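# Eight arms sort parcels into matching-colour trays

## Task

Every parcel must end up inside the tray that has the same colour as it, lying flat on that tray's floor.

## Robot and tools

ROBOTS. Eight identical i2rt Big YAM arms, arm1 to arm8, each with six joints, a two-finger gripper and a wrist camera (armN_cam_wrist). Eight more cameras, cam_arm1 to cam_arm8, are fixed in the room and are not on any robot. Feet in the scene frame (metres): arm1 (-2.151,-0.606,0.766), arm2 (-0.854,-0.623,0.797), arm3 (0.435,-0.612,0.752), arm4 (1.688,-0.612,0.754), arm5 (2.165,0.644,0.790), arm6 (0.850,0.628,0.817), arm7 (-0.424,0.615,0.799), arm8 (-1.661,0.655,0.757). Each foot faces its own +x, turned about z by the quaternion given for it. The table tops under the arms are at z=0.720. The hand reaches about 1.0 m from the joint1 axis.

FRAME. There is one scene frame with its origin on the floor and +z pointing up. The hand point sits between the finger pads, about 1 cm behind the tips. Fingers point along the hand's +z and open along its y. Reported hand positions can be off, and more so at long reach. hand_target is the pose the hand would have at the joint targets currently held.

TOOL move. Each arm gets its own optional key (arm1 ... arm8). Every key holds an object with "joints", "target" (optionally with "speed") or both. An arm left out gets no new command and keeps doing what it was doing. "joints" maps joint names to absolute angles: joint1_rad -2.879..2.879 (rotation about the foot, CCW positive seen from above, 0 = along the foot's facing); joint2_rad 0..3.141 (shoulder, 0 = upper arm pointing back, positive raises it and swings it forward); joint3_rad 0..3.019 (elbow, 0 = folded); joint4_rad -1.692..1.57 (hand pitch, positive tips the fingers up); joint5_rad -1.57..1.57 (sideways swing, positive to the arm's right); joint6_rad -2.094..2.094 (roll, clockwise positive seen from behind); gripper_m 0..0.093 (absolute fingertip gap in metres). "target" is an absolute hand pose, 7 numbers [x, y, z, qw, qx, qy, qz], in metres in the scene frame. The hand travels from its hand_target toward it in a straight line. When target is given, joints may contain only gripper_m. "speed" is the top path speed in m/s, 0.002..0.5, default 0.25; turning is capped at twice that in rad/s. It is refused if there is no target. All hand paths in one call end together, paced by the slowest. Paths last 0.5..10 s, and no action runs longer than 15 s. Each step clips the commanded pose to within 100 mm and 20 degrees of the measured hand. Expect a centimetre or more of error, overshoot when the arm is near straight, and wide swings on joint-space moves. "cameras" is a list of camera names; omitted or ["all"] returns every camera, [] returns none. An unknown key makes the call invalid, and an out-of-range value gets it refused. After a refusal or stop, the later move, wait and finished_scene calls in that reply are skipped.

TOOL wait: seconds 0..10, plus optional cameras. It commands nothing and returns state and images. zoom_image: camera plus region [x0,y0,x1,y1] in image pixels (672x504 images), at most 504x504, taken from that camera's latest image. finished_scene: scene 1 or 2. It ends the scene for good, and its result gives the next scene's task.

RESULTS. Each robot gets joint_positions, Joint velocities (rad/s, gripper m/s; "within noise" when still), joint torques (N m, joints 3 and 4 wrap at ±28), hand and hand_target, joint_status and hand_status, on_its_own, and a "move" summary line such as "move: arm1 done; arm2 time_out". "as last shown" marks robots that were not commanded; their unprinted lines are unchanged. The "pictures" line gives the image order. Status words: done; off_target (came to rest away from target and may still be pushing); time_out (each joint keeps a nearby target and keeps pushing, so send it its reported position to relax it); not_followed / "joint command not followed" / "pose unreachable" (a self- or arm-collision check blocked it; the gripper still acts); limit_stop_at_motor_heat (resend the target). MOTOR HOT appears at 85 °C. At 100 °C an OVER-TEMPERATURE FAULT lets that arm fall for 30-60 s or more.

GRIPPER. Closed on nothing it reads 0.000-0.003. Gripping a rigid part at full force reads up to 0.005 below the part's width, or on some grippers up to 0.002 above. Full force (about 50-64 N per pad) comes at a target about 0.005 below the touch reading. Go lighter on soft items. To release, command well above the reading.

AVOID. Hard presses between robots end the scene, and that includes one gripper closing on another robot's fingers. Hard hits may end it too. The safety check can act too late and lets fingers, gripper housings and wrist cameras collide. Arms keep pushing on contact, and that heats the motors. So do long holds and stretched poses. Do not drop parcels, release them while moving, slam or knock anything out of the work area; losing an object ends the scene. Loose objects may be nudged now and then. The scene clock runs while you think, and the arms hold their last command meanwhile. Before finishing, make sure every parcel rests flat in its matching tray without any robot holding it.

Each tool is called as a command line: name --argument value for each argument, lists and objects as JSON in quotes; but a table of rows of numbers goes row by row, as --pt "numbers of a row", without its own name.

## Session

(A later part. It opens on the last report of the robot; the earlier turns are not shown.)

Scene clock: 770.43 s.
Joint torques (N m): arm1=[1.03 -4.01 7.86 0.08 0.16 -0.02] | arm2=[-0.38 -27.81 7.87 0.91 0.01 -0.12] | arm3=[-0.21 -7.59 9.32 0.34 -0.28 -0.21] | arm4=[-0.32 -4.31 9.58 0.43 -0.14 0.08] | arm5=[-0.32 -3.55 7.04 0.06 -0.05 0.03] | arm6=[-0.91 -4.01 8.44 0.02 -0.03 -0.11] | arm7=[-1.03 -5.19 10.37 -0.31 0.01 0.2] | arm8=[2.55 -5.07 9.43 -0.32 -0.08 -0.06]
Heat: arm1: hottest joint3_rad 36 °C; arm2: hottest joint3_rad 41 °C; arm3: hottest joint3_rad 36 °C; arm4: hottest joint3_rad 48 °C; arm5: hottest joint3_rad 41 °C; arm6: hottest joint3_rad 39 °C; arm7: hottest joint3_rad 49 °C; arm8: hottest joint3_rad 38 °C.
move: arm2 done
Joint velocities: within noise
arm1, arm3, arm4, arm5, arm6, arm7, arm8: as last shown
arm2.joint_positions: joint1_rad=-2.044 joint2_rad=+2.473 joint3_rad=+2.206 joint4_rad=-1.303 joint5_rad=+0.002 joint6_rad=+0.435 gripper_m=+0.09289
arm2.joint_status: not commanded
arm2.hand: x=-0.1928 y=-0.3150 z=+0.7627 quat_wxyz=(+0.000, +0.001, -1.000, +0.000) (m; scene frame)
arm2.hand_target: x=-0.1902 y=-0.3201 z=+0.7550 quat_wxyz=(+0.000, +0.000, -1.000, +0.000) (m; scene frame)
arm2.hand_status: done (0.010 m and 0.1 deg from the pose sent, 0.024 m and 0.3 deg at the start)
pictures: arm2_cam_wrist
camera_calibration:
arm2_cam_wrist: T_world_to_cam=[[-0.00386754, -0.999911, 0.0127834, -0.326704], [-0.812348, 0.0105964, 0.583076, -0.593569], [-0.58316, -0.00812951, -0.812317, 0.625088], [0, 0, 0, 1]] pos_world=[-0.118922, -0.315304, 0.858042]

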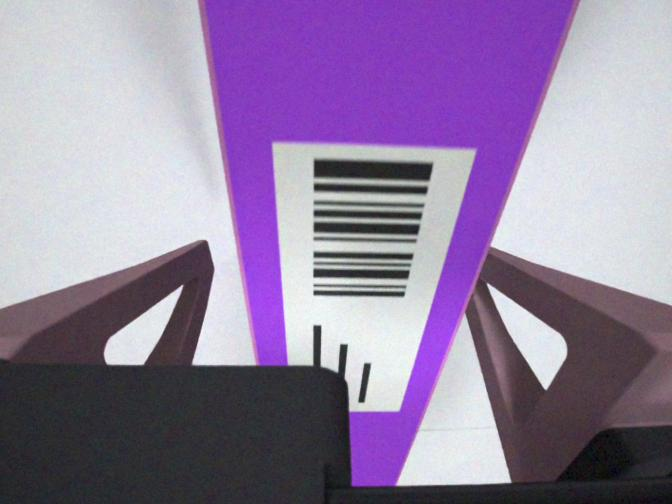

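move --arm2 '{"joints":{"gripper_m":0.047}}' --cameras '["arm2_cam_wrist"]'

move --arm2 '{"target":[-0.20,-0.32,0.95,0,0,1,0],"speed":0.15}' --cameras '["arm2_cam_wrist"]'

move --arm2 '{"joints":{"joint2_rad":1.0,"joint3_rad":1.05,"joint4_rad":-1.62}}' --cameras '[]'

move --arm2 '{"joints":{"joint1_rad":-1.26,"joint6_rad":-0.35}}' --cameras '["cam_arm2","cam_arm7"]'

Scene clock: 779.03 s.
Joint torques (N m): arm1=[0.79 -3.9 7.83 0.09 0.17 -0.02] | arm2=[-0.38 -27.81 7.87 0.91 0.01 -0.12] | arm3=[-0.09 -7.65 9.32 0.34 -0.28 -0.21] | arm4=[-0.32 -4.31 9.58 0.42 -0.14 0.08] | arm5=[0.38 -3.84 7.12 0.16 -0.11 0.03] | arm6=[-0.85 -4.01 8.44 0.02 -0.03 -0.11] | arm7=[-1.08 -4.89 10.35 -0.27 0.01 0.2] | arm8=[2.37 -5.3 9.46 -0.35 -0.09 -0.06]
Heat: arm1: hottest joint3_rad 36 °C; arm2: hottest joint3_rad 42 °C; arm3: hottest joint3_rad 36 °C; arm4: hottest joint3_rad 48 °C; arm5: hottest joint3_rad 41 °C; arm6: hottest joint3_rad 39 °C; arm7: hottest joint3_rad 49 °C; arm8: hottest joint3_rad 38 °C.
move: arm2 off_target
Joint velocities: within noise
arm1, arm3, arm4, arm5, arm6, arm8: as last shown
arm2.joint_positions: joint1_rad=-2.044 joint2_rad=+2.473 joint3_rad=+2.206 joint4_rad=-1.303 joint5_rad=+0.002 joint6_rad=+0.435 gripper_m=+0.05872
arm2.joint_status: gripper_m off_target (ended at +0.05875, target +0.04700)
arm2.hand: x=-0.1926 y=-0.3152 z=+0.7627 quat_wxyz=(+0.000, +0.001, -1.000, +0.000) (m; scene frame)
arm2.hand_target: x=-0.1902 y=-0.3201 z=+0.7550 quat_wxyz=(+0.000, +0.000, -1.000, +0.000) (m; scene frame)
arm2.hand_status: not commanded
arm7.joint_positions: joint1_rad=-1.241 joint2_rad=+1.004 joint3_rad=+1.048 joint4_rad=-1.609 joint5_rad=-0.002 joint6_rad=-0.009 gripper_m=+0.09395
arm7.joint_status: not commanded
arm7.hand: x=-0.5025 y=+0.3678 z=+1.0557 quat_wxyz=(-0.001, -0.805, -0.593, +0.001) (m; scene frame)
arm7.hand_target: x=-0.5042 y=+0.3712 z=+1.0577 quat_wxyz=(+0.001, -0.810, -0.586, +0.000) (m; scene frame)
arm7.hand_status: not commanded
pictures: arm2_cam_wrist
camera_calibration:
arm2_cam_wrist: T_world_to_cam=[[-0.00426715, -0.999912, 0.0125725, -0.326769], [-0.812555, 0.0107953, 0.582785, -0.593197], [-0.582869, -0.00772901, -0.812529, 0.625488], [0, 0, 0, 1]] pos_world=[-0.118822, -0.315502, 0.858041]

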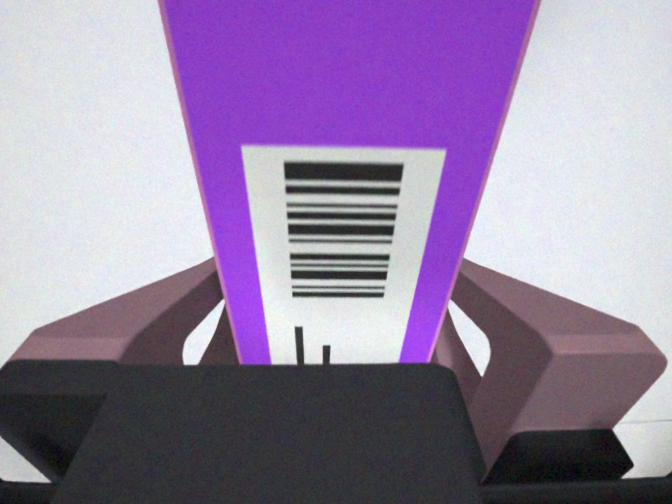

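Scene clock: 781.03 s.
Joint torques (N m): arm1=[0.62 -3.96 7.92 0.08 0.16 -0.05] | arm2=[0.09 -28.34 11.89 0.12 0.01 -0.06] | arm3=[-0.15 -7.53 9.33 0.32 -0.29 -0.21] | arm4=[-0.38 -4.25 9.57 0.42 -0.14 0.08] | arm5=[-0.67 -4.13 7.06 0.2 -0.11 0.07] | arm6=[-0.85 -4.01 8.43 0.02 -0.03 -0.11] | arm7=[-1.2 -4.95 10.41 -0.24 0.02 0.21] | arm8=[2.37 -5.07 9.47 -0.29 -0.09 -0.05]
Heat: arm1: hottest joint3_rad 36 °C; arm2: hottest joint3_rad 42 °C; arm3: hottest joint3_rad 36 °C; arm4: hottest joint3_rad 48 °C; arm5: hottest joint3_rad 41 °C; arm6: hottest joint3_rad 39 °C; arm7: hottest joint3_rad 49 °C; arm8: hottest joint3_rad 38 °C.
move: arm2 off_target
Joint velocities: within noise
arm1, arm3, arm4, arm5, arm6, arm7, arm8: as last shown
arm2.joint_positions: joint1_rad=-2.044 joint2_rad=+2.360 joint3_rad=+2.431 joint4_rad=-1.670 joint5_rad=+0.002 joint6_rad=+0.435 gripper_m=+0.05872
arm2.joint_status: not commanded
arm2.hand: x=-0.2082 y=-0.3227 z=+0.9277 quat_wxyz=(+0.013, +0.001, -1.000, +0.006) (m; scene frame)
arm2.hand_target: x=-0.2011 y=-0.3206 z=+0.9499 quat_wxyz=(-0.007, +0.000, -1.000, -0.003) (m; scene frame)
arm2.hand_status: off_target (0.024 m and 1.6 deg from the pose sent, 0.187 m and 0.1 deg at the start; a joint's target at an end of its range on 20 of 60 steps)
pictures: arm2_cam_wrist
camera_calibration:
arm2_cam_wrist: T_world_to_cam=[[-0.00374065, -0.999679, 0.0250588, -0.347804], [-0.796766, 0.0181222, 0.604016, -0.715929], [-0.604276, -0.0177066, -0.796578, 0.72807], [0, 0, 0, 1]] pos_world=[-0.131773, -0.321826, 1.02111]

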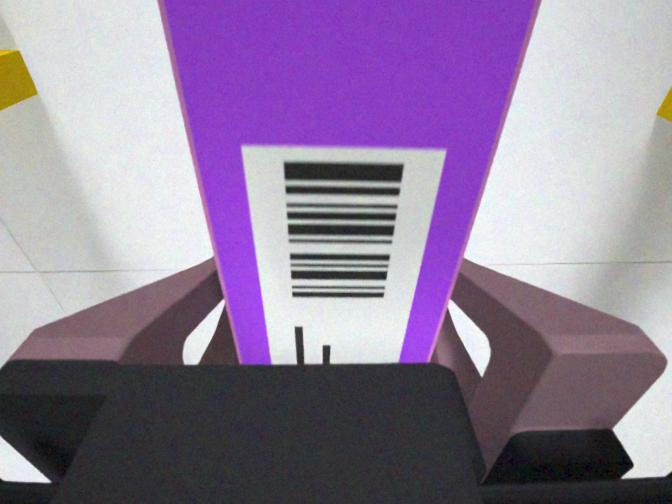

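Scene clock: 783.03 s.
Joint torques (N m): arm1=[1.32 -4.07 7.83 0.16 0.15 -0.05] | arm2=[0.09 -6.53 8.27 0.61 0.01 -0.06] | arm3=[-0.21 -7.59 9.29 0.34 -0.29 -0.21] | arm4=[-0.32 -4.31 9.57 0.42 -0.14 0.08] | arm5=[0.03 -3.43 7.04 0.14 -0.09 0.02] | arm6=[-0.85 -4.07 8.44 0.03 -0.03 -0.11] | arm7=[-0.97 -4.95 10.39 -0.28 0.01 0.2] | arm8=[2.43 -5.07 9.5 -0.32 -0.09 -0.06]
Heat: arm1: hottest joint3_rad 36 °C; arm2: hottest joint3_rad 42 °C; arm3: hottest joint3_rad 36 °C; arm4: hottest joint3_rad 48 °C; arm5: hottest joint3_rad 41 °C; arm6: hottest joint3_rad 39 °C; arm7: hottest joint3_rad 49 °C; arm8: hottest joint3_rad 38 °C.
move: arm2 done
Joint velocities: within noise
arm1, arm3, arm4, arm5, arm7: as last shown
arm2.joint_positions: joint1_rad=-2.044 joint2_rad=+1.008 joint3_rad=+1.051 joint4_rad=-1.623 joint5_rad=+0.002 joint6_rad=+0.435 gripper_m=+0.05872
arm2.joint_status: all done
arm2.hand: x=-0.6211 y=-0.5154 z=+1.0550 quat_wxyz=(+0.004, +0.001, -1.000, +0.002) (m; scene frame)
arm2.hand_target: x=-0.6216 y=-0.5160 z=+1.0564 quat_wxyz=(+0.000, +0.000, -1.000, +0.000) (m; scene frame)
arm2.hand_status: not commanded
arm6.joint_positions: joint1_rad=-1.283 joint2_rad=+1.014 joint3_rad=+1.049 joint4_rad=-1.616 joint5_rad=+0.001 joint6_rad=-0.332 gripper_m=+0.09286
arm6.joint_status: not commanded
arm6.hand: x=+0.7662 y=+0.3840 z=+1.0726 quat_wxyz=(+0.003, -0.706, -0.708, -0.004) (m; scene frame)
arm6.hand_target: x=+0.7663 y=+0.3866 z=+1.0762 quat_wxyz=(+0.000, -0.707, -0.707, +0.000) (m; scene frame)
arm6.hand_status: not commanded
arm8.joint_positions: joint1_rad=+0.301 joint2_rad=+1.011 joint3_rad=+1.055 joint4_rad=-1.616 joint5_rad=+0.000 joint6_rad=-0.295 gripper_m=+0.09290
arm8.joint_status: not commanded
arm8.hand: x=-1.7394 y=+0.4081 z=+1.0163 quat_wxyz=(+0.000, -0.711, -0.704, +0.000) (m; scene frame)
arm8.hand_target: x=-1.7367 y=+0.4110 z=+1.0169 quat_wxyz=(+0.000, -0.707, -0.707, +0.001) (m; scene frame)
arm8.hand_status: not commanded
pictures: none
No camera images: "cameras" was empty.

Scene clock: 784.53 s.
Joint torques (N m): arm1=[0.5 -4.37 7.87 0.14 0.16 -0.02] | arm2=[0.85 -6.53 8.28 0.61 -0.04 -0.19] | arm3=[-0.32 -7.59 9.31 0.36 -0.3 -0.22] | arm4=[-0.32 -4.31 9.57 0.42 -0.14 0.08] | arm5=[0.09 -3.66 6.95 0.12 -0.1 0.06] | arm6=[-0.85 -4.01 8.44 0.02 -0.03 -0.11] | arm7=[-1.08 -4.84 10.4 -0.28 0.02 0.21] | arm8=[2.14 -5.25 9.42 -0.38 -0.1 -0.07]
Heat: arm1: hottest joint3_rad 36 °C; arm2: hottest joint3_rad 42 °C; arm3: hottest joint3_rad 36 °C; arm4: hottest joint3_rad 48 °C; arm5: hottest joint3_rad 41 °C; arm6: hottest joint3_rad 39 °C; arm7: hottest joint3_rad 49 °C; arm8: hottest joint3_rad 38 °C.
move: arm2 done
Joint velocities: within noise
arm1, arm4, arm6, arm7, arm8: as last shown
arm2.joint_positions: joint1_rad=-1.268 joint2_rad=+1.008 joint3_rad=+1.051 joint4_rad=-1.623 joint5_rad=+0.001 joint6_rad=-0.336 gripper_m=+0.05881
arm2.joint_status: all done
arm2.hand: x=-0.7635 y=-0.3830 z=+1.0552 quat_wxyz=(+0.004, +0.700, -0.715, +0.002) (m; scene frame)
arm2.hand_target: x=-0.7657 y=-0.3829 z=+1.0566 quat_wxyz=(-0.001, +0.707, -0.707, +0.000) (m; scene frame)
arm2.hand_status: not commanded
arm3.joint_positions: joint1_rad=+0.185 joint2_rad=+1.015 joint3_rad=+1.048 joint4_rad=-1.626 joint5_rad=-0.004 joint6_rad=-0.405 gripper_m=+0.09294
arm3.joint_status: not commanded
arm3.hand: x=+0.2007 y=-0.5077 z=+1.0058 quat_wxyz=(+0.003, +1.000, -0.010, +0.012) (m; scene frame)
arm3.hand_target: x=+0.1998 y=-0.5095 z=+1.0101 quat_wxyz=(+0.000, +1.000, +0.000, +0.001) (m; scene frame)
arm3.hand_status: not commanded
arm5.joint_positions: joint1_rad=+1.522 joint2_rad=+1.009 joint3_rad=+1.047 joint4_rad=-1.614 joint5_rad=+0.000 joint6_rad=-0.311 gripper_m=+0.09286
arm5.joint_status: not commanded
arm5.hand: x=+2.0847 y=+0.3970 z=+1.0445 quat_wxyz=(-0.002, +0.707, +0.707, +0.006) (m; scene frame)
arm5.hand_target: x=+2.0870 y=+0.3983 z=+1.0477 quat_wxyz=(-0.001, +0.707, +0.707, +0.003) (m; scene frame)
arm5.hand_status: not commanded
pictures: cam_arm2, cam_arm7

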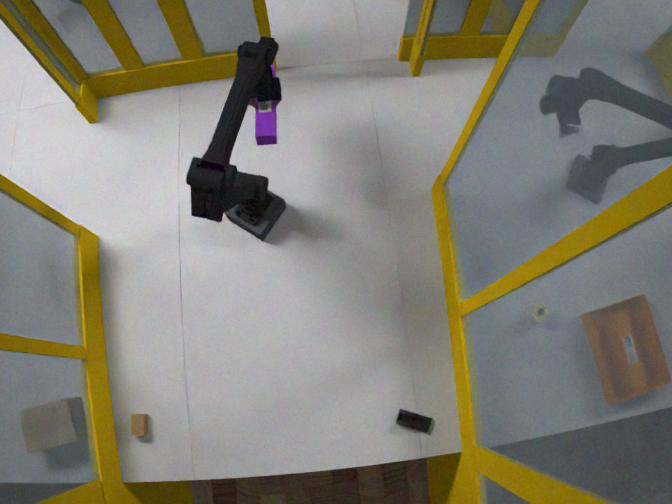

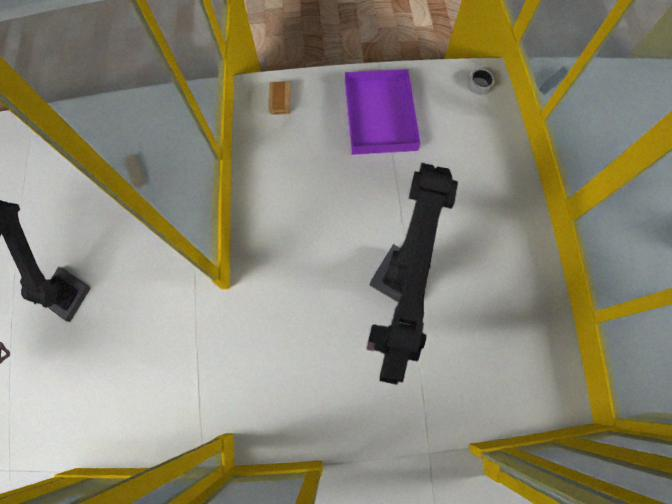

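move --arm2 '{"joints":{"joint1_rad":-1.353,"joint6_rad":-0.44}}' --arm7 '{"joints":{"joint1_rad":-1.15,"joint6_rad":-0.22}}' --cameras '[]'

move --arm2 '{"target":[-0.56,0.0,0.92,0,-0.7071,0.7071,0],"speed":0.3}' --cameras '["cam_arm2","cam_arm7"]'

Scene clock: 800.93 s.
Joint torques (N m): arm1=[0.97 -3.78 7.86 0.13 0.16 -0.04] | arm2=[-0.32 -6.53 8.28 0.59 -0.05 -0.2] | arm3=[-0.38 -7.47 9.31 0.31 -0.29 -0.21] | arm4=[-0.32 -4.25 9.58 0.42 -0.14 0.08] | arm5=[-0.26 -4.13 6.91 0.05 -0.12 0.03] | arm6=[-0.85 -4.07 8.43 0.02 -0.03 -0.1] | arm7=[0.21 -4.84 10.4 -0.31 0 0.02] | arm8=[2.32 -4.95 9.47 -0.27 -0.1 -0.06]
Heat: arm1: hottest joint3_rad 36 °C; arm2: hottest joint3_rad 41 °C; arm3: hottest joint3_rad 36 °C; arm4: hottest joint3_rad 48 °C; arm5: hottest joint3_rad 41 °C; arm6: hottest joint3_rad 39 °C; arm7: hottest joint3_rad 49 °C; arm8: hottest joint3_rad 38 °C.
move: arm2 done; arm7 done
Joint velocities: within noise
arm1, arm3, arm4, arm5, arm6, arm8: as last shown
arm2.joint_positions: joint1_rad=-1.347 joint2_rad=+1.008 joint3_rad=+1.051 joint4_rad=-1.623 joint5_rad=+0.001 joint6_rad=-0.427 gripper_m=+0.05881
arm2.joint_status: all done
arm2.hand: x=-0.7449 y=-0.3909 z=+1.0552 quat_wxyz=(+0.004, +0.704, -0.711, +0.002) (m; scene frame)
arm2.hand_target: x=-0.7437 y=-0.3922 z=+1.0566 quat_wxyz=(-0.001, +0.706, -0.708, +0.000) (m; scene frame)
arm2.hand_status: not commanded
arm7.joint_positions: joint1_rad=-1.157 joint2_rad=+1.004 joint3_rad=+1.048 joint4_rad=-1.609 joint5_rad=-0.002 joint6_rad=-0.210 gripper_m=+0.09396
arm7.joint_status: all done
arm7.hand: x=-0.4816 y=+0.3621 z=+1.0557 quat_wxyz=(-0.001, -0.713, -0.702, +0.001) (m; scene frame)
arm7.hand_target: x=-0.4795 y=+0.3643 z=+1.0577 quat_wxyz=(+0.001, -0.707, -0.708, -0.001) (m; scene frame)
arm7.hand_status: not commanded
pictures: none
No camera images: "cameras" was empty.

Scene clock: 803.57 s.
Joint torques (N m): arm1=[0.79 -4.13 7.84 0.09 0.18 -0.01] | arm2=[-0.03 -24.7 12.08 0.17 -0.06 -0.19] | arm3=[-0.38 -7.65 9.32 0.32 -0.29 -0.21] | arm4=[-0.32 -4.25 9.58 0.42 -0.14 0.08] | arm5=[-0.62 -3.66 6.99 -0.01 -0.09 0.04] | arm6=[-0.85 -4.07 8.46 0.02 -0.02 -0.11] | arm7=[0.21 -5.07 10.35 -0.27 0 0.02] | arm8=[2.61 -4.78 9.46 -0.29 -0.08 -0.06]
Heat: arm1: hottest joint3_rad 36 °C; arm2: hottest joint3_rad 41 °C; arm3: hottest joint3_rad 36 °C; arm4: hottest joint3_rad 48 °C; arm5: hottest joint3_rad 41 °C; arm6: hottest joint3_rad 39 °C; arm7: hottest joint3_rad 49 °C; arm8: hottest joint3_rad 38 °C.
move: arm2 off_target
Joint velocities: within noise
arm1.joint_positions: joint1_rad=-1.541 joint2_rad=+1.004 joint3_rad=+1.062 joint4_rad=-1.613 joint5_rad=+0.004 joint6_rad=-0.036 gripper_m=+0.09286
arm1.joint_status: not commanded
arm1.hand: x=-2.2535 y=-0.8439 z=+1.0308 quat_wxyz=(-0.007, -0.822, -0.570, +0.009) (m; scene frame)
arm1.hand_target: x=-2.2535 y=-0.8387 z=+1.0270 quat_wxyz=(-0.002, -0.823, -0.569, +0.004) (m; scene frame)
arm1.hand_status: not commanded
arm2.joint_positions: joint1_rad=-1.347 joint2_rad=+2.211 joint3_rad=+2.125 joint4_rad=-1.506 joint5_rad=+0.001 joint6_rad=-0.427 gripper_m=+0.05881
arm2.joint_status: not commanded
arm2.hand: x=-0.5668 y=-0.0092 z=+0.9128 quat_wxyz=(+0.010, +0.704, -0.711, +0.004) (m; scene frame)
arm2.hand_target: x=-0.5602 y=-0.0005 z=+0.9200 quat_wxyz=(-0.001, +0.707, -0.707, +0.000) (m; scene frame)
arm2.hand_status: off_target (0.014 m and 1.3 deg from the pose sent, 0.453 m and 0.7 deg at the start)
arm3, arm4, arm5, arm6, arm7, arm8: as last shown
pictures: cam_arm2, cam_arm7

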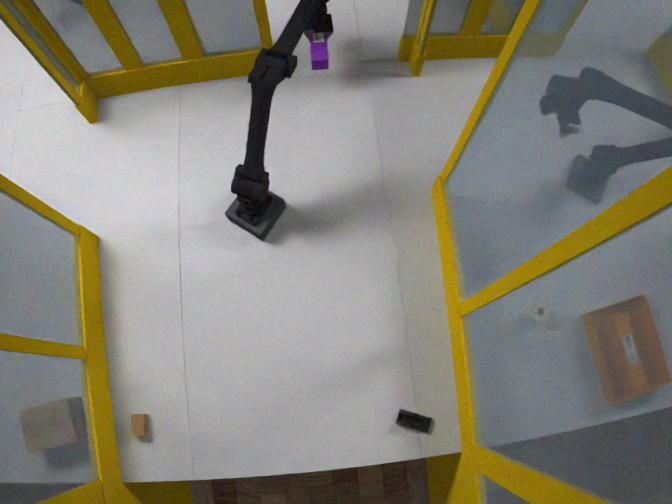

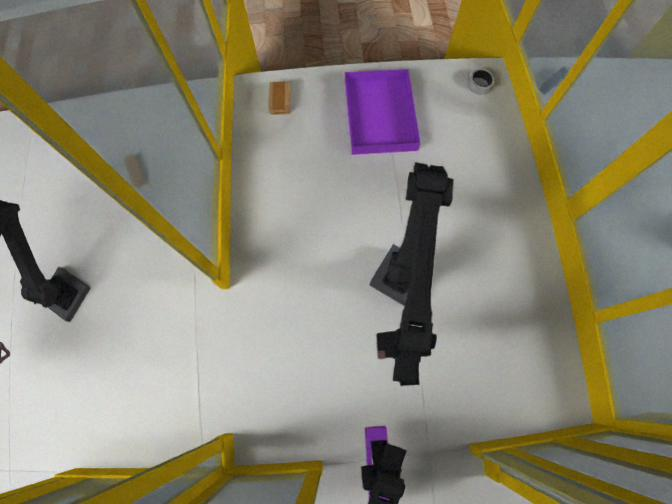

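move --arm2 '{"target":[-0.56,0.0,0.80,0,-0.7071,0.7071,0],"speed":0.2}' --cameras '[]'

move --arm2 '{"target":[-0.56,0.0,0.755,0,-0.7071,0.7071,0],"speed":0.06}' --cameras '["arm2_cam_wrist","cam_arm7"]'

Scene clock: 809.50 s.
Joint torques (N m): arm1=[0.73 -4.13 7.86 0.13 0.15 -0.03] | arm2=[-0.09 -26.4 8.68 0.87 -0.06 -0.19] | arm3=[-0.09 -7.65 9.31 0.31 -0.3 -0.21] | arm4=[-0.32 -4.25 9.58 0.43 -0.14 0.08] | arm5=[-0.32 -3.9 6.93 0.12 -0.14 0.02] | arm6=[-0.85 -4.13 8.43 0.02 -0.03 -0.1] | arm7=[0.26 -5.07 10.37 -0.27 -0.01 0.02] | arm8=[2.43 -5.19 9.47 -0.34 -0.09 -0.05]
Heat: arm1: hottest joint3_rad 36 °C; arm2: hottest joint3_rad 42 °C; arm3: hottest joint3_rad 36 °C; arm4: hottest joint3_rad 48 °C; arm5: hottest joint3_rad 41 °C; arm6: hottest joint3_rad 39 °C; arm7: hottest joint3_rad 49 °C; arm8: hottest joint3_rad 38 °C.
move: arm2 done
Joint velocities: within noise
arm1, arm3, arm5, arm6, arm7, arm8: as last shown
arm2.joint_positions: joint1_rad=-1.347 joint2_rad=+2.302 joint3_rad=+1.980 joint4_rad=-1.268 joint5_rad=+0.001 joint6_rad=-0.427 gripper_m=+0.05881
arm2.joint_status: not commanded
arm2.hand: x=-0.5647 y=-0.0044 z=+0.7983 quat_wxyz=(+0.008, +0.704, -0.710, +0.003) (m; scene frame)
arm2.hand_target: x=-0.5600 y=-0.0001 z=+0.8001 quat_wxyz=(+0.000, +0.707, -0.707, +0.000) (m; scene frame)
arm2.hand_status: done (0.007 m and 1.2 deg from the pose sent, 0.113 m and 1.3 deg at the start)
arm4.joint_positions: joint1_rad=-1.877 joint2_rad=+1.008 joint3_rad=+1.058 joint4_rad=-1.624 joint5_rad=-0.013 joint6_rad=+0.023 gripper_m=+0.09288
arm4.joint_status: not commanded
arm4.hand: x=+1.8474 y=-0.8138 z=+1.0141 quat_wxyz=(+0.002, -0.457, -0.890, +0.000) (m; scene frame)
arm4.hand_target: x=+1.8461 y=-0.8125 z=+1.0129 quat_wxyz=(-0.001, -0.459, -0.888, +0.000) (m; scene frame)
arm4.hand_status: not commanded
pictures: none
No camera images: "cameras" was empty.

Scene clock: 810.90 s.
Joint torques (N m): arm1=[1.08 -4.07 7.82 0.03 0.18 -0.02] | arm2=[-0.03 -25.23 7.92 0.92 -0.07 -0.19] | arm3=[-0.38 -7.59 9.33 0.34 -0.28 -0.22] | arm4=[-0.32 -4.31 9.58 0.42 -0.14 0.08] | arm5=[0.26 -4.07 7.09 0.08 -0.12 0.01] | arm6=[-0.85 -3.96 8.43 0.02 -0.03 -0.11] | arm7=[0.38 -4.95 10.41 -0.31 -0.01 0.01] | arm8=[2.26 -5.07 9.4 -0.31 -0.1 -0.05]
Heat: arm1: hottest joint3_rad 36 °C; arm2: hottest joint3_rad 42 °C; arm3: hottest joint3_rad 36 °C; arm4: hottest joint3_rad 48 °C; arm5: hottest joint3_rad 41 °C; arm6: hottest joint3_rad 39 °C; arm7: hottest joint3_rad 49 °C; arm8: hottest joint3_rad 38 °C.
move: arm2 done
Joint velocities: within noise
arm1, arm3, arm4, arm5, arm6, arm7, arm8: as last shown
arm2.joint_positions: joint1_rad=-1.347 joint2_rad=+2.338 joint3_rad=+1.952 joint4_rad=-1.184 joint5_rad=+0.001 joint6_rad=-0.427 gripper_m=+0.05881
arm2.joint_status: not commanded
arm2.hand: x=-0.5627 y=-0.0001 z=+0.7644 quat_wxyz=(-0.001, +0.704, -0.710, +0.000) (m; scene frame)
arm2.hand_target: x=-0.5601 y=-0.0001 z=+0.7551 quat_wxyz=(+0.000, +0.707, -0.707, +0.000) (m; scene frame)
arm2.hand_status: done (0.010 m and 0.6 deg from the pose sent, 0.044 m and 1.2 deg at the start)
pictures: arm2_cam_wrist, cam_arm7
camera_calibration:
arm2_cam_wrist: T_world_to_cam=[[0.999796, -0.0149219, 0.0136477, 0.550971], [-0.0200787, -0.812698, 0.582339, -0.452044], [0.00240185, -0.582494, -0.812831, 0.743226], [0, 0, 0, 1]] pos_world=[-0.56172, 0.0737716, 0.859841]

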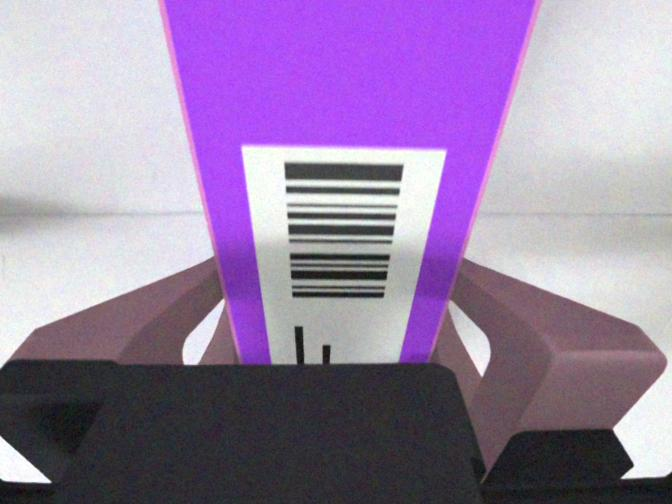

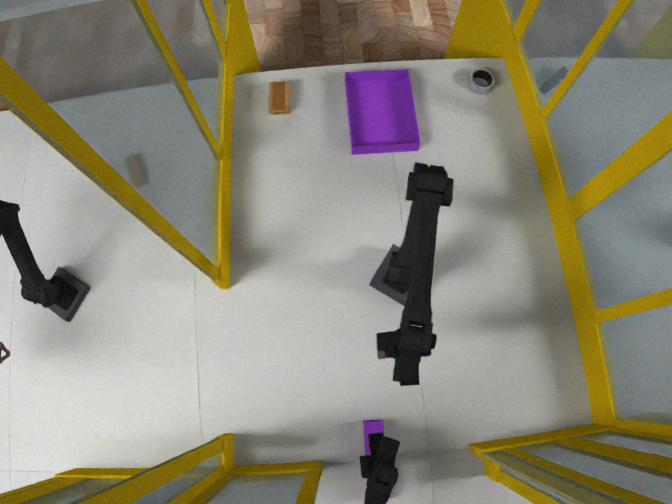

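Grip z was ~0.7627, so nearly down. One notch, release, lift, tuck, then arm7.

move --arm2 '{"target":[-0.56,0.0,0.749,0,-0.7071,0.7071,0],"speed":0.05}' --cameras '[]'

move --arm2 '{"joints":{"gripper_m":0.068}}' --cameras '[]'

move --arm2 '{"joints":{"gripper_m":0.093}}' --cameras '[]'

move --arm2 '{"target":[-0.56,0.0,0.93,0,-0.7071,0.7071,0],"speed":0.2}' --cameras '[]'

move --arm2 '{"joints":{"joint2_rad":1.0,"joint3_rad":1.05,"joint4_rad":-1.62}}' --cameras '[]'

move --arm7 '{"target":[-0.56,0.0,0.9,0,0.7071,0.7071,0],"speed":0.3}' --cameras '["arm7_cam_wrist","cam_arm7"]'

Scene clock: 820.03 s.
Joint torques (N m): arm1=[0.91 -4.31 7.86 0.06 0.18 -0.01] | arm2=[-0.03 -24.94 7.61 0.95 -0.07 -0.19] | arm3=[-0.21 -7.59 9.32 0.34 -0.3 -0.21] | arm4=[-0.32 -4.31 9.58 0.42 -0.14 0.08] | arm5=[-0.03 -3.84 6.97 -0.06 -0.12 0.01] | arm6=[-0.79 -3.96 8.46 0.02 -0.03 -0.11] | arm7=[0.32 -4.95 10.29 -0.28 -0.01 0.02] | arm8=[2.2 -4.95 9.36 -0.36 -0.08 -0.05]
Heat: arm1: hottest joint3_rad 36 °C; arm2: hottest joint3_rad 42 °C; arm3: hottest joint3_rad 36 °C; arm4: hottest joint3_rad 48 °C; arm5: hottest joint3_rad 41 °C; arm6: hottest joint3_rad 39 °C; arm7: hottest joint3_rad 49 °C; arm8: hottest joint3_rad 38 °C.
move: arm2 off_target
Joint velocities: within noise
arm1, arm3, arm4, arm5, arm6, arm7, arm8: as last shown
arm2.joint_positions: joint1_rad=-1.347 joint2_rad=+2.338 joint3_rad=+1.952 joint4_rad=-1.174 joint5_rad=+0.001 joint6_rad=-0.427 gripper_m=+0.05881
arm2.joint_status: not commanded
arm2.hand: x=-0.5616 y=+0.0023 z=+0.7644 quat_wxyz=(-0.006, +0.704, -0.710, -0.002) (m; scene frame)
arm2.hand_target: x=-0.5601 y=-0.0002 z=+0.7493 quat_wxyz=(+0.000, +0.707, -0.707, +0.000) (m; scene frame)
arm2.hand_status: off_target (0.016 m and 0.9 deg from the pose sent, 0.016 m and 0.6 deg at the start)
pictures: none
No camera images: "cameras" was empty.

Scene clock: 820.53 s.
Joint torques (N m): arm1=[1.14 -4.19 7.79 0.1 0.14 -0.01] | arm2=[-0.09 -25 7.61 0.94 -0.07 -0.19] | arm3=[-0.26 -7.47 9.29 0.32 -0.29 -0.22] | arm4=[-0.38 -4.25 9.58 0.42 -0.14 0.08] | arm5=[-0.44 -3.72 6.95 0.28 -0.11 0.02] | arm6=[-0.85 -4.07 8.44 0.03 -0.03 -0.1] | arm7=[0.15 -4.95 10.4 -0.24 -0.01 0] | arm8=[2.37 -5.07 9.46 -0.32 -0.08 -0.07]
Heat: arm1: hottest joint3_rad 36 °C; arm2: hottest joint3_rad 42 °C; arm3: hottest joint3_rad 36 °C; arm4: hottest joint3_rad 48 °C; arm5: hottest joint3_rad 41 °C; arm6: hottest joint3_rad 39 °C; arm7: hottest joint3_rad 49 °C; arm8: hottest joint3_rad 38 °C.
move: arm2 done
Joint velocities: within noise
arm1, arm3, arm4, arm5, arm6, arm7, arm8: as last shown
arm2.joint_positions: joint1_rad=-1.347 joint2_rad=+2.338 joint3_rad=+1.952 joint4_rad=-1.174 joint5_rad=+0.001 joint6_rad=-0.427 gripper_m=+0.06783
arm2.joint_status: all done
arm2.hand: x=-0.5616 y=+0.0023 z=+0.7641 quat_wxyz=(-0.006, +0.704, -0.710, -0.002) (m; scene frame)
arm2.hand_target: x=-0.5602 y=-0.0003 z=+0.7491 quat_wxyz=(+0.000, +0.707, -0.707, +0.000) (m; scene frame)
arm2.hand_status: not commanded
pictures: none
No camera images: "cameras" was empty.

Scene clock: 821.13 s.
Joint torques (N m): arm1=[0.73 -3.96 7.83 0.08 0.18 -0.02] | arm2=[-0.03 -25 7.61 0.94 -0.07 -0.19] | arm3=[-0.21 -7.53 9.33 0.32 -0.29 -0.21] | arm4=[-0.32 -4.25 9.58 0.43 -0.14 0.08] | arm5=[-0.26 -3.96 6.87 0.09 -0.13 0.06] | arm6=[-0.79 -4.01 8.44 0.02 -0.03 -0.11] | arm7=[0.26 -5.07 10.4 -0.28 0 0.02] | arm8=[2.43 -5.25 9.39 -0.27 -0.1 -0.06]
Heat: arm1: hottest joint3_rad 36 °C; arm2: hottest joint3_rad 42 °C; arm3: hottest joint3_rad 36 °C; arm4: hottest joint3_rad 48 °C; arm5: hottest joint3_rad 41 °C; arm6: hottest joint3_rad 39 °C; arm7: hottest joint3_rad 49 °C; arm8: hottest joint3_rad 38 °C.
move: arm2 done
Joint velocities: within noise
arm1, arm3, arm4, arm5, arm7: as last shown
arm2.joint_positions: joint1_rad=-1.347 joint2_rad=+2.338 joint3_rad=+1.952 joint4_rad=-1.174 joint5_rad=+0.001 joint6_rad=-0.427 gripper_m=+0.09281
arm2.joint_status: all done
arm2.hand: x=-0.5616 y=+0.0023 z=+0.7641 quat_wxyz=(-0.006, +0.704, -0.710, -0.002) (m; scene frame)
arm2.hand_target: x=-0.5602 y=-0.0003 z=+0.7491 quat_wxyz=(+0.000, +0.707, -0.707, +0.000) (m; scene frame)
arm2.hand_status: not commanded
arm6.joint_positions: joint1_rad=-1.283 joint2_rad=+1.014 joint3_rad=+1.049 joint4_rad=-1.616 joint5_rad=+0.001 joint6_rad=-0.332 gripper_m=+0.09286
arm6.joint_status: not commanded
arm6.hand: x=+0.7662 y=+0.3840 z=+1.0726 quat_wxyz=(+0.003, -0.706, -0.708, -0.004) (m; scene frame)
arm6.hand_target: x=+0.7663 y=+0.3866 z=+1.0762 quat_wxyz=(+0.000, -0.707, -0.707, +0.000) (m; scene frame)
arm6.hand_status: not commanded
arm8.joint_positions: joint1_rad=+0.301 joint2_rad=+1.011 joint3_rad=+1.055 joint4_rad=-1.616 joint5_rad=+0.000 joint6_rad=-0.295 gripper_m=+0.09290
arm8.joint_status: not commanded
arm8.hand: x=-1.7394 y=+0.4081 z=+1.0163 quat_wxyz=(+0.000, -0.711, -0.704, +0.000) (m; scene frame)
arm8.hand_target: x=-1.7367 y=+0.4110 z=+1.0169 quat_wxyz=(+0.000, -0.707, -0.707, +0.001) (m; scene frame)
arm8.hand_status: not commanded
pictures: none
No camera images: "cameras" was empty.

Scene clock: 822.87 s.
Joint torques (N m): arm1=[1.03 -4.13 7.88 0.16 0.17 -0.03] | arm2=[-0.03 -25 12.05 0.09 -0.05 -0.19] | arm3=[-0.26 -7.65 9.35 0.29 -0.29 -0.21] | arm4=[-0.32 -4.31 9.58 0.42 -0.14 0.08] | arm5=[-0.26 -3.78 7.09 -0.03 -0.07 0.06] | arm6=[-0.91 -3.96 8.43 0.02 -0.03 -0.11] | arm7=[0.38 -4.95 10.33 -0.28 0 0.01] | arm8=[2.32 -4.95 9.46 -0.38 -0.09 -0.07]
Heat: arm1: hottest joint3_rad 36 °C; arm2: hottest joint3_rad 42 °C; arm3: hottest joint3_rad 36 °C; arm4: hottest joint3_rad 48 °C; arm5: hottest joint3_rad 41 °C; arm6: hottest joint3_rad 39 °C; arm7: hottest joint3_rad 49 °C; arm8: hottest joint3_rad 38 °C.
move: arm2 off_target
Joint velocities: within noise
arm1, arm4, arm6, arm7, arm8: as last shown
arm2.joint_positions: joint1_rad=-1.347 joint2_rad=+2.212 joint3_rad=+2.149 joint4_rad=-1.531 joint5_rad=+0.001 joint6_rad=-0.427 gripper_m=+0.09288
arm2.joint_status: not commanded
arm2.hand: x=-0.5667 y=-0.0088 z=+0.9212 quat_wxyz=(+0.011, +0.704, -0.710, +0.004) (m; scene frame)
arm2.hand_target: x=-0.5602 y=-0.0005 z=+0.9301 quat_wxyz=(-0.001, +0.707, -0.707, +0.000) (m; scene frame)
arm2.hand_status: off_target (0.014 m and 1.4 deg from the pose sent, 0.166 m and 0.9 deg at the start)
arm3.joint_positions: joint1_rad=+0.185 joint2_rad=+1.015 joint3_rad=+1.048 joint4_rad=-1.626 joint5_rad=-0.004 joint6_rad=-0.405 gripper_m=+0.09294
arm3.joint_status: not commanded
arm3.hand: x=+0.2007 y=-0.5077 z=+1.0058 quat_wxyz=(+0.003, +1.000, -0.010, +0.012) (m; scene frame)
arm3.hand_target: x=+0.1998 y=-0.5095 z=+1.0101 quat_wxyz=(+0.000, +1.000, +0.000, +0.001) (m; scene frame)
arm3.hand_status: not commanded
arm5.joint_positions: joint1_rad=+1.522 joint2_rad=+1.009 joint3_rad=+1.047 joint4_rad=-1.614 joint5_rad=+0.000 joint6_rad=-0.311 gripper_m=+0.09286
arm5.joint_status: not commanded
arm5.hand: x=+2.0847 y=+0.3970 z=+1.0445 quat_wxyz=(-0.002, +0.707, +0.707, +0.006) (m; scene frame)
arm5.hand_target: x=+2.0870 y=+0.3983 z=+1.0477 quat_wxyz=(-0.001, +0.707, +0.707, +0.003) (m; scene frame)
arm5.hand_status: not commanded
pictures: none
No camera images: "cameras" was empty.

Scene clock: 824.70 s.
Joint torques (N m): arm1=[0.62 -4.01 7.84 0.1 0.17 -0.02] | arm2=[-0.03 -6.48 8.13 0.4 -0.06 -0.19] | arm3=[-0.26 -7.59 9.28 0.31 -0.29 -0.21] | arm4=[-0.32 -4.31 9.57 0.42 -0.14 0.08] | arm5=[-0.15 -3.78 6.93 -0.01 -0.08 0.05] | arm6=[-0.91 -4.07 8.46 0.05 -0.03 -0.11] | arm7=[0.21 -5.01 10.36 -0.27 -0.01 0.02] | arm8=[2.67 -4.95 9.52 -0.34 -0.09 -0.06]
Heat: arm1: hottest joint3_rad 36 °C; arm2: hottest joint3_rad 42 °C; arm3: hottest joint3_rad 36 °C; arm4: hottest joint3_rad 48 °C; arm5: hottest joint3_rad 41 °C; arm6: hottest joint3_rad 39 °C; arm7: hottest joint3_rad 49 °C; arm8: hottest joint3_rad 38 °C.
move: arm2 done
Joint velocities: within noise
arm1, arm3, arm4, arm5, arm6, arm8: as last shown
arm2.joint_positions: joint1_rad=-1.347 joint2_rad=+1.008 joint3_rad=+1.054 joint4_rad=-1.616 joint5_rad=+0.001 joint6_rad=-0.427 gripper_m=+0.09288
arm2.joint_status: all done
arm2.hand: x=-0.7440 y=-0.3890 z=+1.0564 quat_wxyz=(-0.001, +0.704, -0.710, +0.000) (m; scene frame)
arm2.hand_target: x=-0.7444 y=-0.3917 z=+1.0567 quat_wxyz=(-0.001, +0.707, -0.707, +0.000) (m; scene frame)
arm2.hand_status: not commanded
arm7.joint_positions: joint1_rad=-1.157 joint2_rad=+1.004 joint3_rad=+1.048 joint4_rad=-1.609 joint5_rad=-0.002 joint6_rad=-0.210 gripper_m=+0.09396
arm7.joint_status: not commanded
arm7.hand: x=-0.4816 y=+0.3621 z=+1.0557 quat_wxyz=(-0.001, -0.713, -0.702, +0.001) (m; scene frame)
arm7.hand_target: x=-0.4795 y=+0.3643 z=+1.0577 quat_wxyz=(+0.001, -0.707, -0.708, -0.001) (m; scene frame)
arm7.hand_status: not commanded
pictures: none
No camera images: "cameras" was empty.

Scene clock: 827.10 s.
Joint torques (N m): arm1=[0.56 -3.72 7.9 0.08 0.18 -0.03] | arm2=[-0.09 -6.48 8.13 0.4 -0.06 -0.19] | arm3=[-0.21 -7.47 9.29 0.32 -0.3 -0.21] | arm4=[-0.32 -4.31 9.58 0.42 -0.14 0.08] | arm5=[0.03 -3.84 7.01 -0.02 -0.1 0.06] | arm6=[-0.91 -4.01 8.43 0.01 -0.03 -0.11] | arm7=[0.32 -15.68 14.94 -0.39 -0.06 0.05] | arm8=[2.67 -4.95 9.43 -0.25 -0.08 -0.08]
Heat: arm1: hottest joint3_rad 36 °C; arm2: hottest joint3_rad 42 °C; arm3: hottest joint3_rad 36 °C; arm4: hottest joint3_rad 48 °C; arm5: hottest joint3_rad 41 °C; arm6: hottest joint3_rad 39 °C; arm7: hottest joint3_rad 50 °C; arm8: hottest joint3_rad 38 °C.
move: arm7 off_target
Joint velocities: within noise
arm1.joint_positions: joint1_rad=-1.541 joint2_rad=+1.004 joint3_rad=+1.062 joint4_rad=-1.613 joint5_rad=+0.004 joint6_rad=-0.036 gripper_m=+0.09286
arm1.joint_status: not commanded
arm1.hand: x=-2.2535 y=-0.8439 z=+1.0308 quat_wxyz=(-0.007, -0.822, -0.570, +0.009) (m; scene frame)
arm1.hand_target: x=-2.2535 y=-0.8387 z=+1.0270 quat_wxyz=(-0.002, -0.823, -0.569, +0.004) (m; scene frame)
arm1.hand_status: not commanded
arm2, arm3, arm4, arm5, arm6, arm8: as last shown
arm7.joint_positions: joint1_rad=-1.157 joint2_rad=+2.029 joint3_rad=+1.756 joint4_rad=-1.326 joint5_rad=-0.002 joint6_rad=-0.210 gripper_m=+0.09396
arm7.joint_status: not commanded
arm7.hand: x=-0.5606 y=+0.0190 z=+0.8892 quat_wxyz=(+0.008, -0.712, -0.702, -0.013) (m; scene frame)
arm7.hand_target: x=-0.5596 y=+0.0010 z=+0.9003 quat_wxyz=(+0.000, -0.707, -0.707, +0.000) (m; scene frame)
arm7.hand_status: off_target (0.022 m and 1.9 deg from the pose sent, 0.402 m and 0.9 deg at the start)
pictures: arm7_cam_wrist, cam_arm7
camera_calibration:
arm7_cam_wrist: T_world_to_cam=[[-0.999982, -0.000342185, 0.00595777, -0.569089], [0.00326515, 0.804286, 0.594233, -0.535465], [-0.00499509, 0.594242, -0.804271, 0.822316], [0, 0, 0, 1]] pos_world=[-0.563223, -0.0581817, 0.982946]

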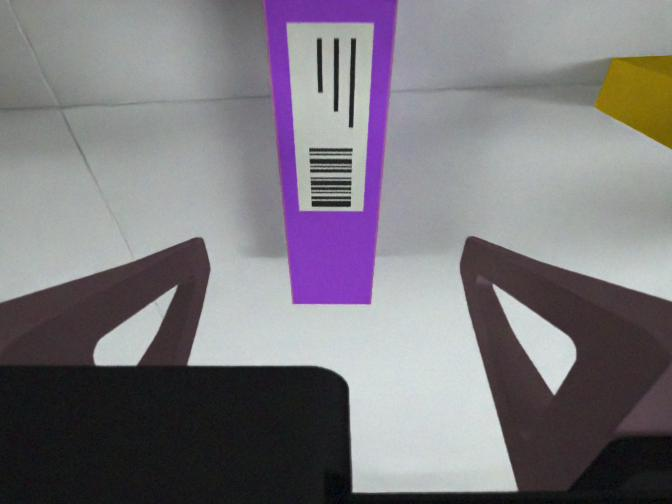

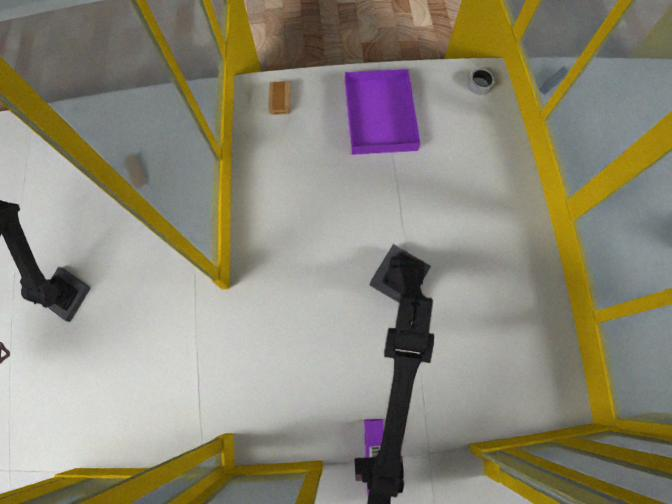

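move --arm7 '{"target":[-0.56,0.0,0.80,0,0.7071,0.7071,0],"speed":0.15}' --cameras '[]'

move --arm7 '{"target":[-0.56,0.003,0.755,0,0.7071,0.7071,0],"speed":0.08}' --cameras '["arm7_cam_wrist"]'

Scene clock: 836.80 s.
Joint torques (N m): arm1=[0.91 -4.07 7.82 0.06 0.17 -0.02] | arm2=[-0.09 -6.48 8.13 0.39 -0.06 -0.19] | arm3=[-0.32 -7.59 9.33 0.31 -0.29 -0.22] | arm4=[-0.26 -4.25 9.57 0.42 -0.14 0.08] | arm5=[-0.32 -3.6 6.99 0.17 -0.09 0.04] | arm6=[-0.85 -3.96 8.44 0.03 -0.03 -0.11] | arm7=[0.32 -17.08 8.75 0.53 -0.06 0.05] | arm8=[2.43 -5.01 9.46 -0.29 -0.09 -0.06]
Heat: arm1: hottest joint3_rad 36 °C; arm2: hottest joint3_rad 41 °C; arm3: hottest joint3_rad 36 °C; arm4: hottest joint3_rad 48 °C; arm5: hottest joint3_rad 41 °C; arm6: hottest joint3_rad 39 °C; arm7: hottest joint3_rad 52 °C; arm8: hottest joint3_rad 38 °C.
move: arm7 done
Joint velocities: within noise
arm1, arm2, arm3, arm5, arm6, arm8: as last shown
arm4.joint_positions: joint1_rad=-1.877 joint2_rad=+1.008 joint3_rad=+1.058 joint4_rad=-1.624 joint5_rad=-0.013 joint6_rad=+0.023 gripper_m=+0.09288
arm4.joint_status: not commanded
arm4.hand: x=+1.8474 y=-0.8138 z=+1.0141 quat_wxyz=(+0.002, -0.457, -0.890, +0.000) (m; scene frame)
arm4.hand_target: x=+1.8461 y=-0.8125 z=+1.0129 quat_wxyz=(-0.001, -0.459, -0.888, +0.000) (m; scene frame)
arm4.hand_status: not commanded
arm7.joint_positions: joint1_rad=-1.157 joint2_rad=+2.132 joint3_rad=+1.706 joint4_rad=-1.137 joint5_rad=-0.002 joint6_rad=-0.210 gripper_m=+0.09396
arm7.joint_status: not commanded
arm7.hand: x=-0.5650 y=+0.0004 z=+0.8087 quat_wxyz=(-0.002, -0.713, -0.702, +0.002) (m; scene frame)
arm7.hand_target: x=-0.5599 y=+0.0001 z=+0.8001 quat_wxyz=(+0.000, -0.707, -0.707, +0.000) (m; scene frame)
arm7.hand_status: done (0.010 m and 0.9 deg from the pose sent, 0.091 m and 1.9 deg at the start)
pictures: none
No camera images: "cameras" was empty.

Scene clock: 838.00 s.
Joint torques (N m): arm1=[0.91 -4.07 7.83 0.09 0.19 -0.03] | arm2=[-0.09 -6.48 8.13 0.4 -0.06 -0.19] | arm3=[-0.26 -7.47 9.35 0.32 -0.29 -0.21] | arm4=[-0.32 -4.31 9.57 0.42 -0.14 0.08] | arm5=[-0.56 -4.25 6.89 0.14 -0.11 0.02] | arm6=[-0.79 -4.13 8.44 0.05 -0.03 -0.11] | arm7=[0.26 -16.62 8.06 0.58 -0.06 0.04] | arm8=[2.37 -5.13 9.46 -0.31 -0.08 -0.05]
Heat: arm1: hottest joint3_rad 36 °C; arm2: hottest joint3_rad 41 °C; arm3: hottest joint3_rad 36 °C; arm4: hottest joint3_rad 48 °C; arm5: hottest joint3_rad 41 °C; arm6: hottest joint3_rad 39 °C; arm7: hottest joint3_rad 52 °C; arm8: hottest joint3_rad 38 °C.
move: arm7 off_target
Joint velocities: within noise
arm1, arm2, arm3, arm4, arm5, arm6, arm8: as last shown
arm7.joint_positions: joint1_rad=-1.157 joint2_rad=+2.178 joint3_rad=+1.666 joint4_rad=-1.044 joint5_rad=-0.002 joint6_rad=-0.210 gripper_m=+0.09396
arm7.joint_status: not commanded
arm7.hand: x=-0.5649 y=+0.0008 z=+0.7672 quat_wxyz=(-0.004, -0.713, -0.702, +0.005) (m; scene frame)
arm7.hand_target: x=-0.5599 y=+0.0031 z=+0.7552 quat_wxyz=(+0.000, -0.707, -0.707, +0.000) (m; scene frame)
arm7.hand_status: off_target (0.013 m and 1.1 deg from the pose sent, 0.054 m and 0.9 deg at the start)
pictures: arm7_cam_wrist
camera_calibration:
arm7_cam_wrist: T_world_to_cam=[[-0.999882, 0.0000601344, 0.0153454, -0.579828], [0.00865745, 0.827864, 0.560862, -0.419743], [-0.0126702, 0.560929, -0.827767, 0.748723], [0, 0, 0, 1]] pos_world=[-0.56664, -0.0724546, 0.864084]

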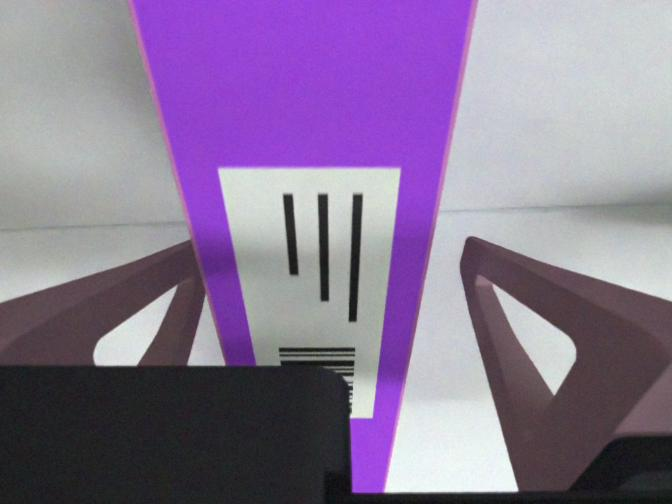

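move --arm7 '{"target":[-0.548,0.005,0.752,0,0.7071,0.7071,0],"speed":0.05}' --cameras '["arm7_cam_wrist"]'

Scene clock: 852.93 s.
Joint torques (N m): arm1=[1.14 -3.84 7.91 0.13 0.15 0] | arm2=[-0.09 -6.48 8.12 0.39 -0.05 -0.19] | arm3=[-0.32 -7.59 9.32 0.32 -0.29 -0.21] | arm4=[-0.32 -4.31 9.58 0.42 -0.14 0.08] | arm5=[-0.38 -4.31 6.83 0.28 -0.12 -0.01] | arm6=[-0.91 -4.07 8.44 0.03 -0.03 -0.11] | arm7=[0.38 -17.08 7.65 0.54 -0.05 0.21] | arm8=[2.43 -5.54 9.44 -0.36 -0.09 -0.06]
Heat: arm1: hottest joint3_rad 35 °C; arm2: hottest joint3_rad 41 °C; arm3: hottest joint3_rad 36 °C; arm4: hottest joint3_rad 48 °C; arm5: hottest joint3_rad 41 °C; arm6: hottest joint3_rad 39 °C; arm7: hottest joint3_rad 50 °C; arm8: hottest joint3_rad 38 °C.
move: arm7 off_target
Joint velocities: within noise
arm1, arm2, arm3, arm4, arm5, arm6, arm8: as last shown
arm7.joint_positions: joint1_rad=-1.139 joint2_rad=+2.178 joint3_rad=+1.650 joint4_rad=-1.030 joint5_rad=-0.002 joint6_rad=-0.210 gripper_m=+0.09396
arm7.joint_status: not commanded
arm7.hand: x=-0.5532 y=+0.0018 z=+0.7619 quat_wxyz=(-0.003, -0.706, -0.708, +0.004) (m; scene frame)
arm7.hand_target: x=-0.5480 y=+0.0051 z=+0.7521 quat_wxyz=(+0.000, -0.707, -0.707, +0.000) (m; scene frame)
arm7.hand_status: off_target (0.012 m and 0.6 deg from the pose sent, 0.023 m and 1.1 deg at the start)
pictures: arm7_cam_wrist
camera_calibration:
arm7_cam_wrist: T_world_to_cam=[[-0.999736, -0.0174883, 0.014912, -0.567578], [-0.00607658, 0.826879, 0.562347, -0.426931], [-0.0221649, 0.562108, -0.826767, 0.737861], [0, 0, 0, 1]] pos_world=[-0.553668, -0.0716628, 0.858586]

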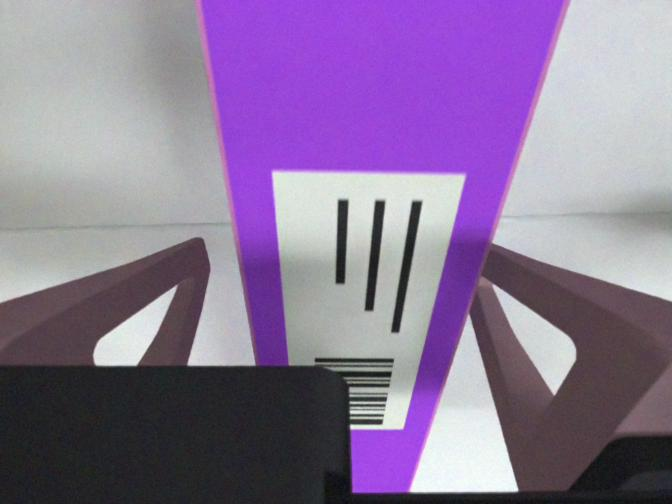

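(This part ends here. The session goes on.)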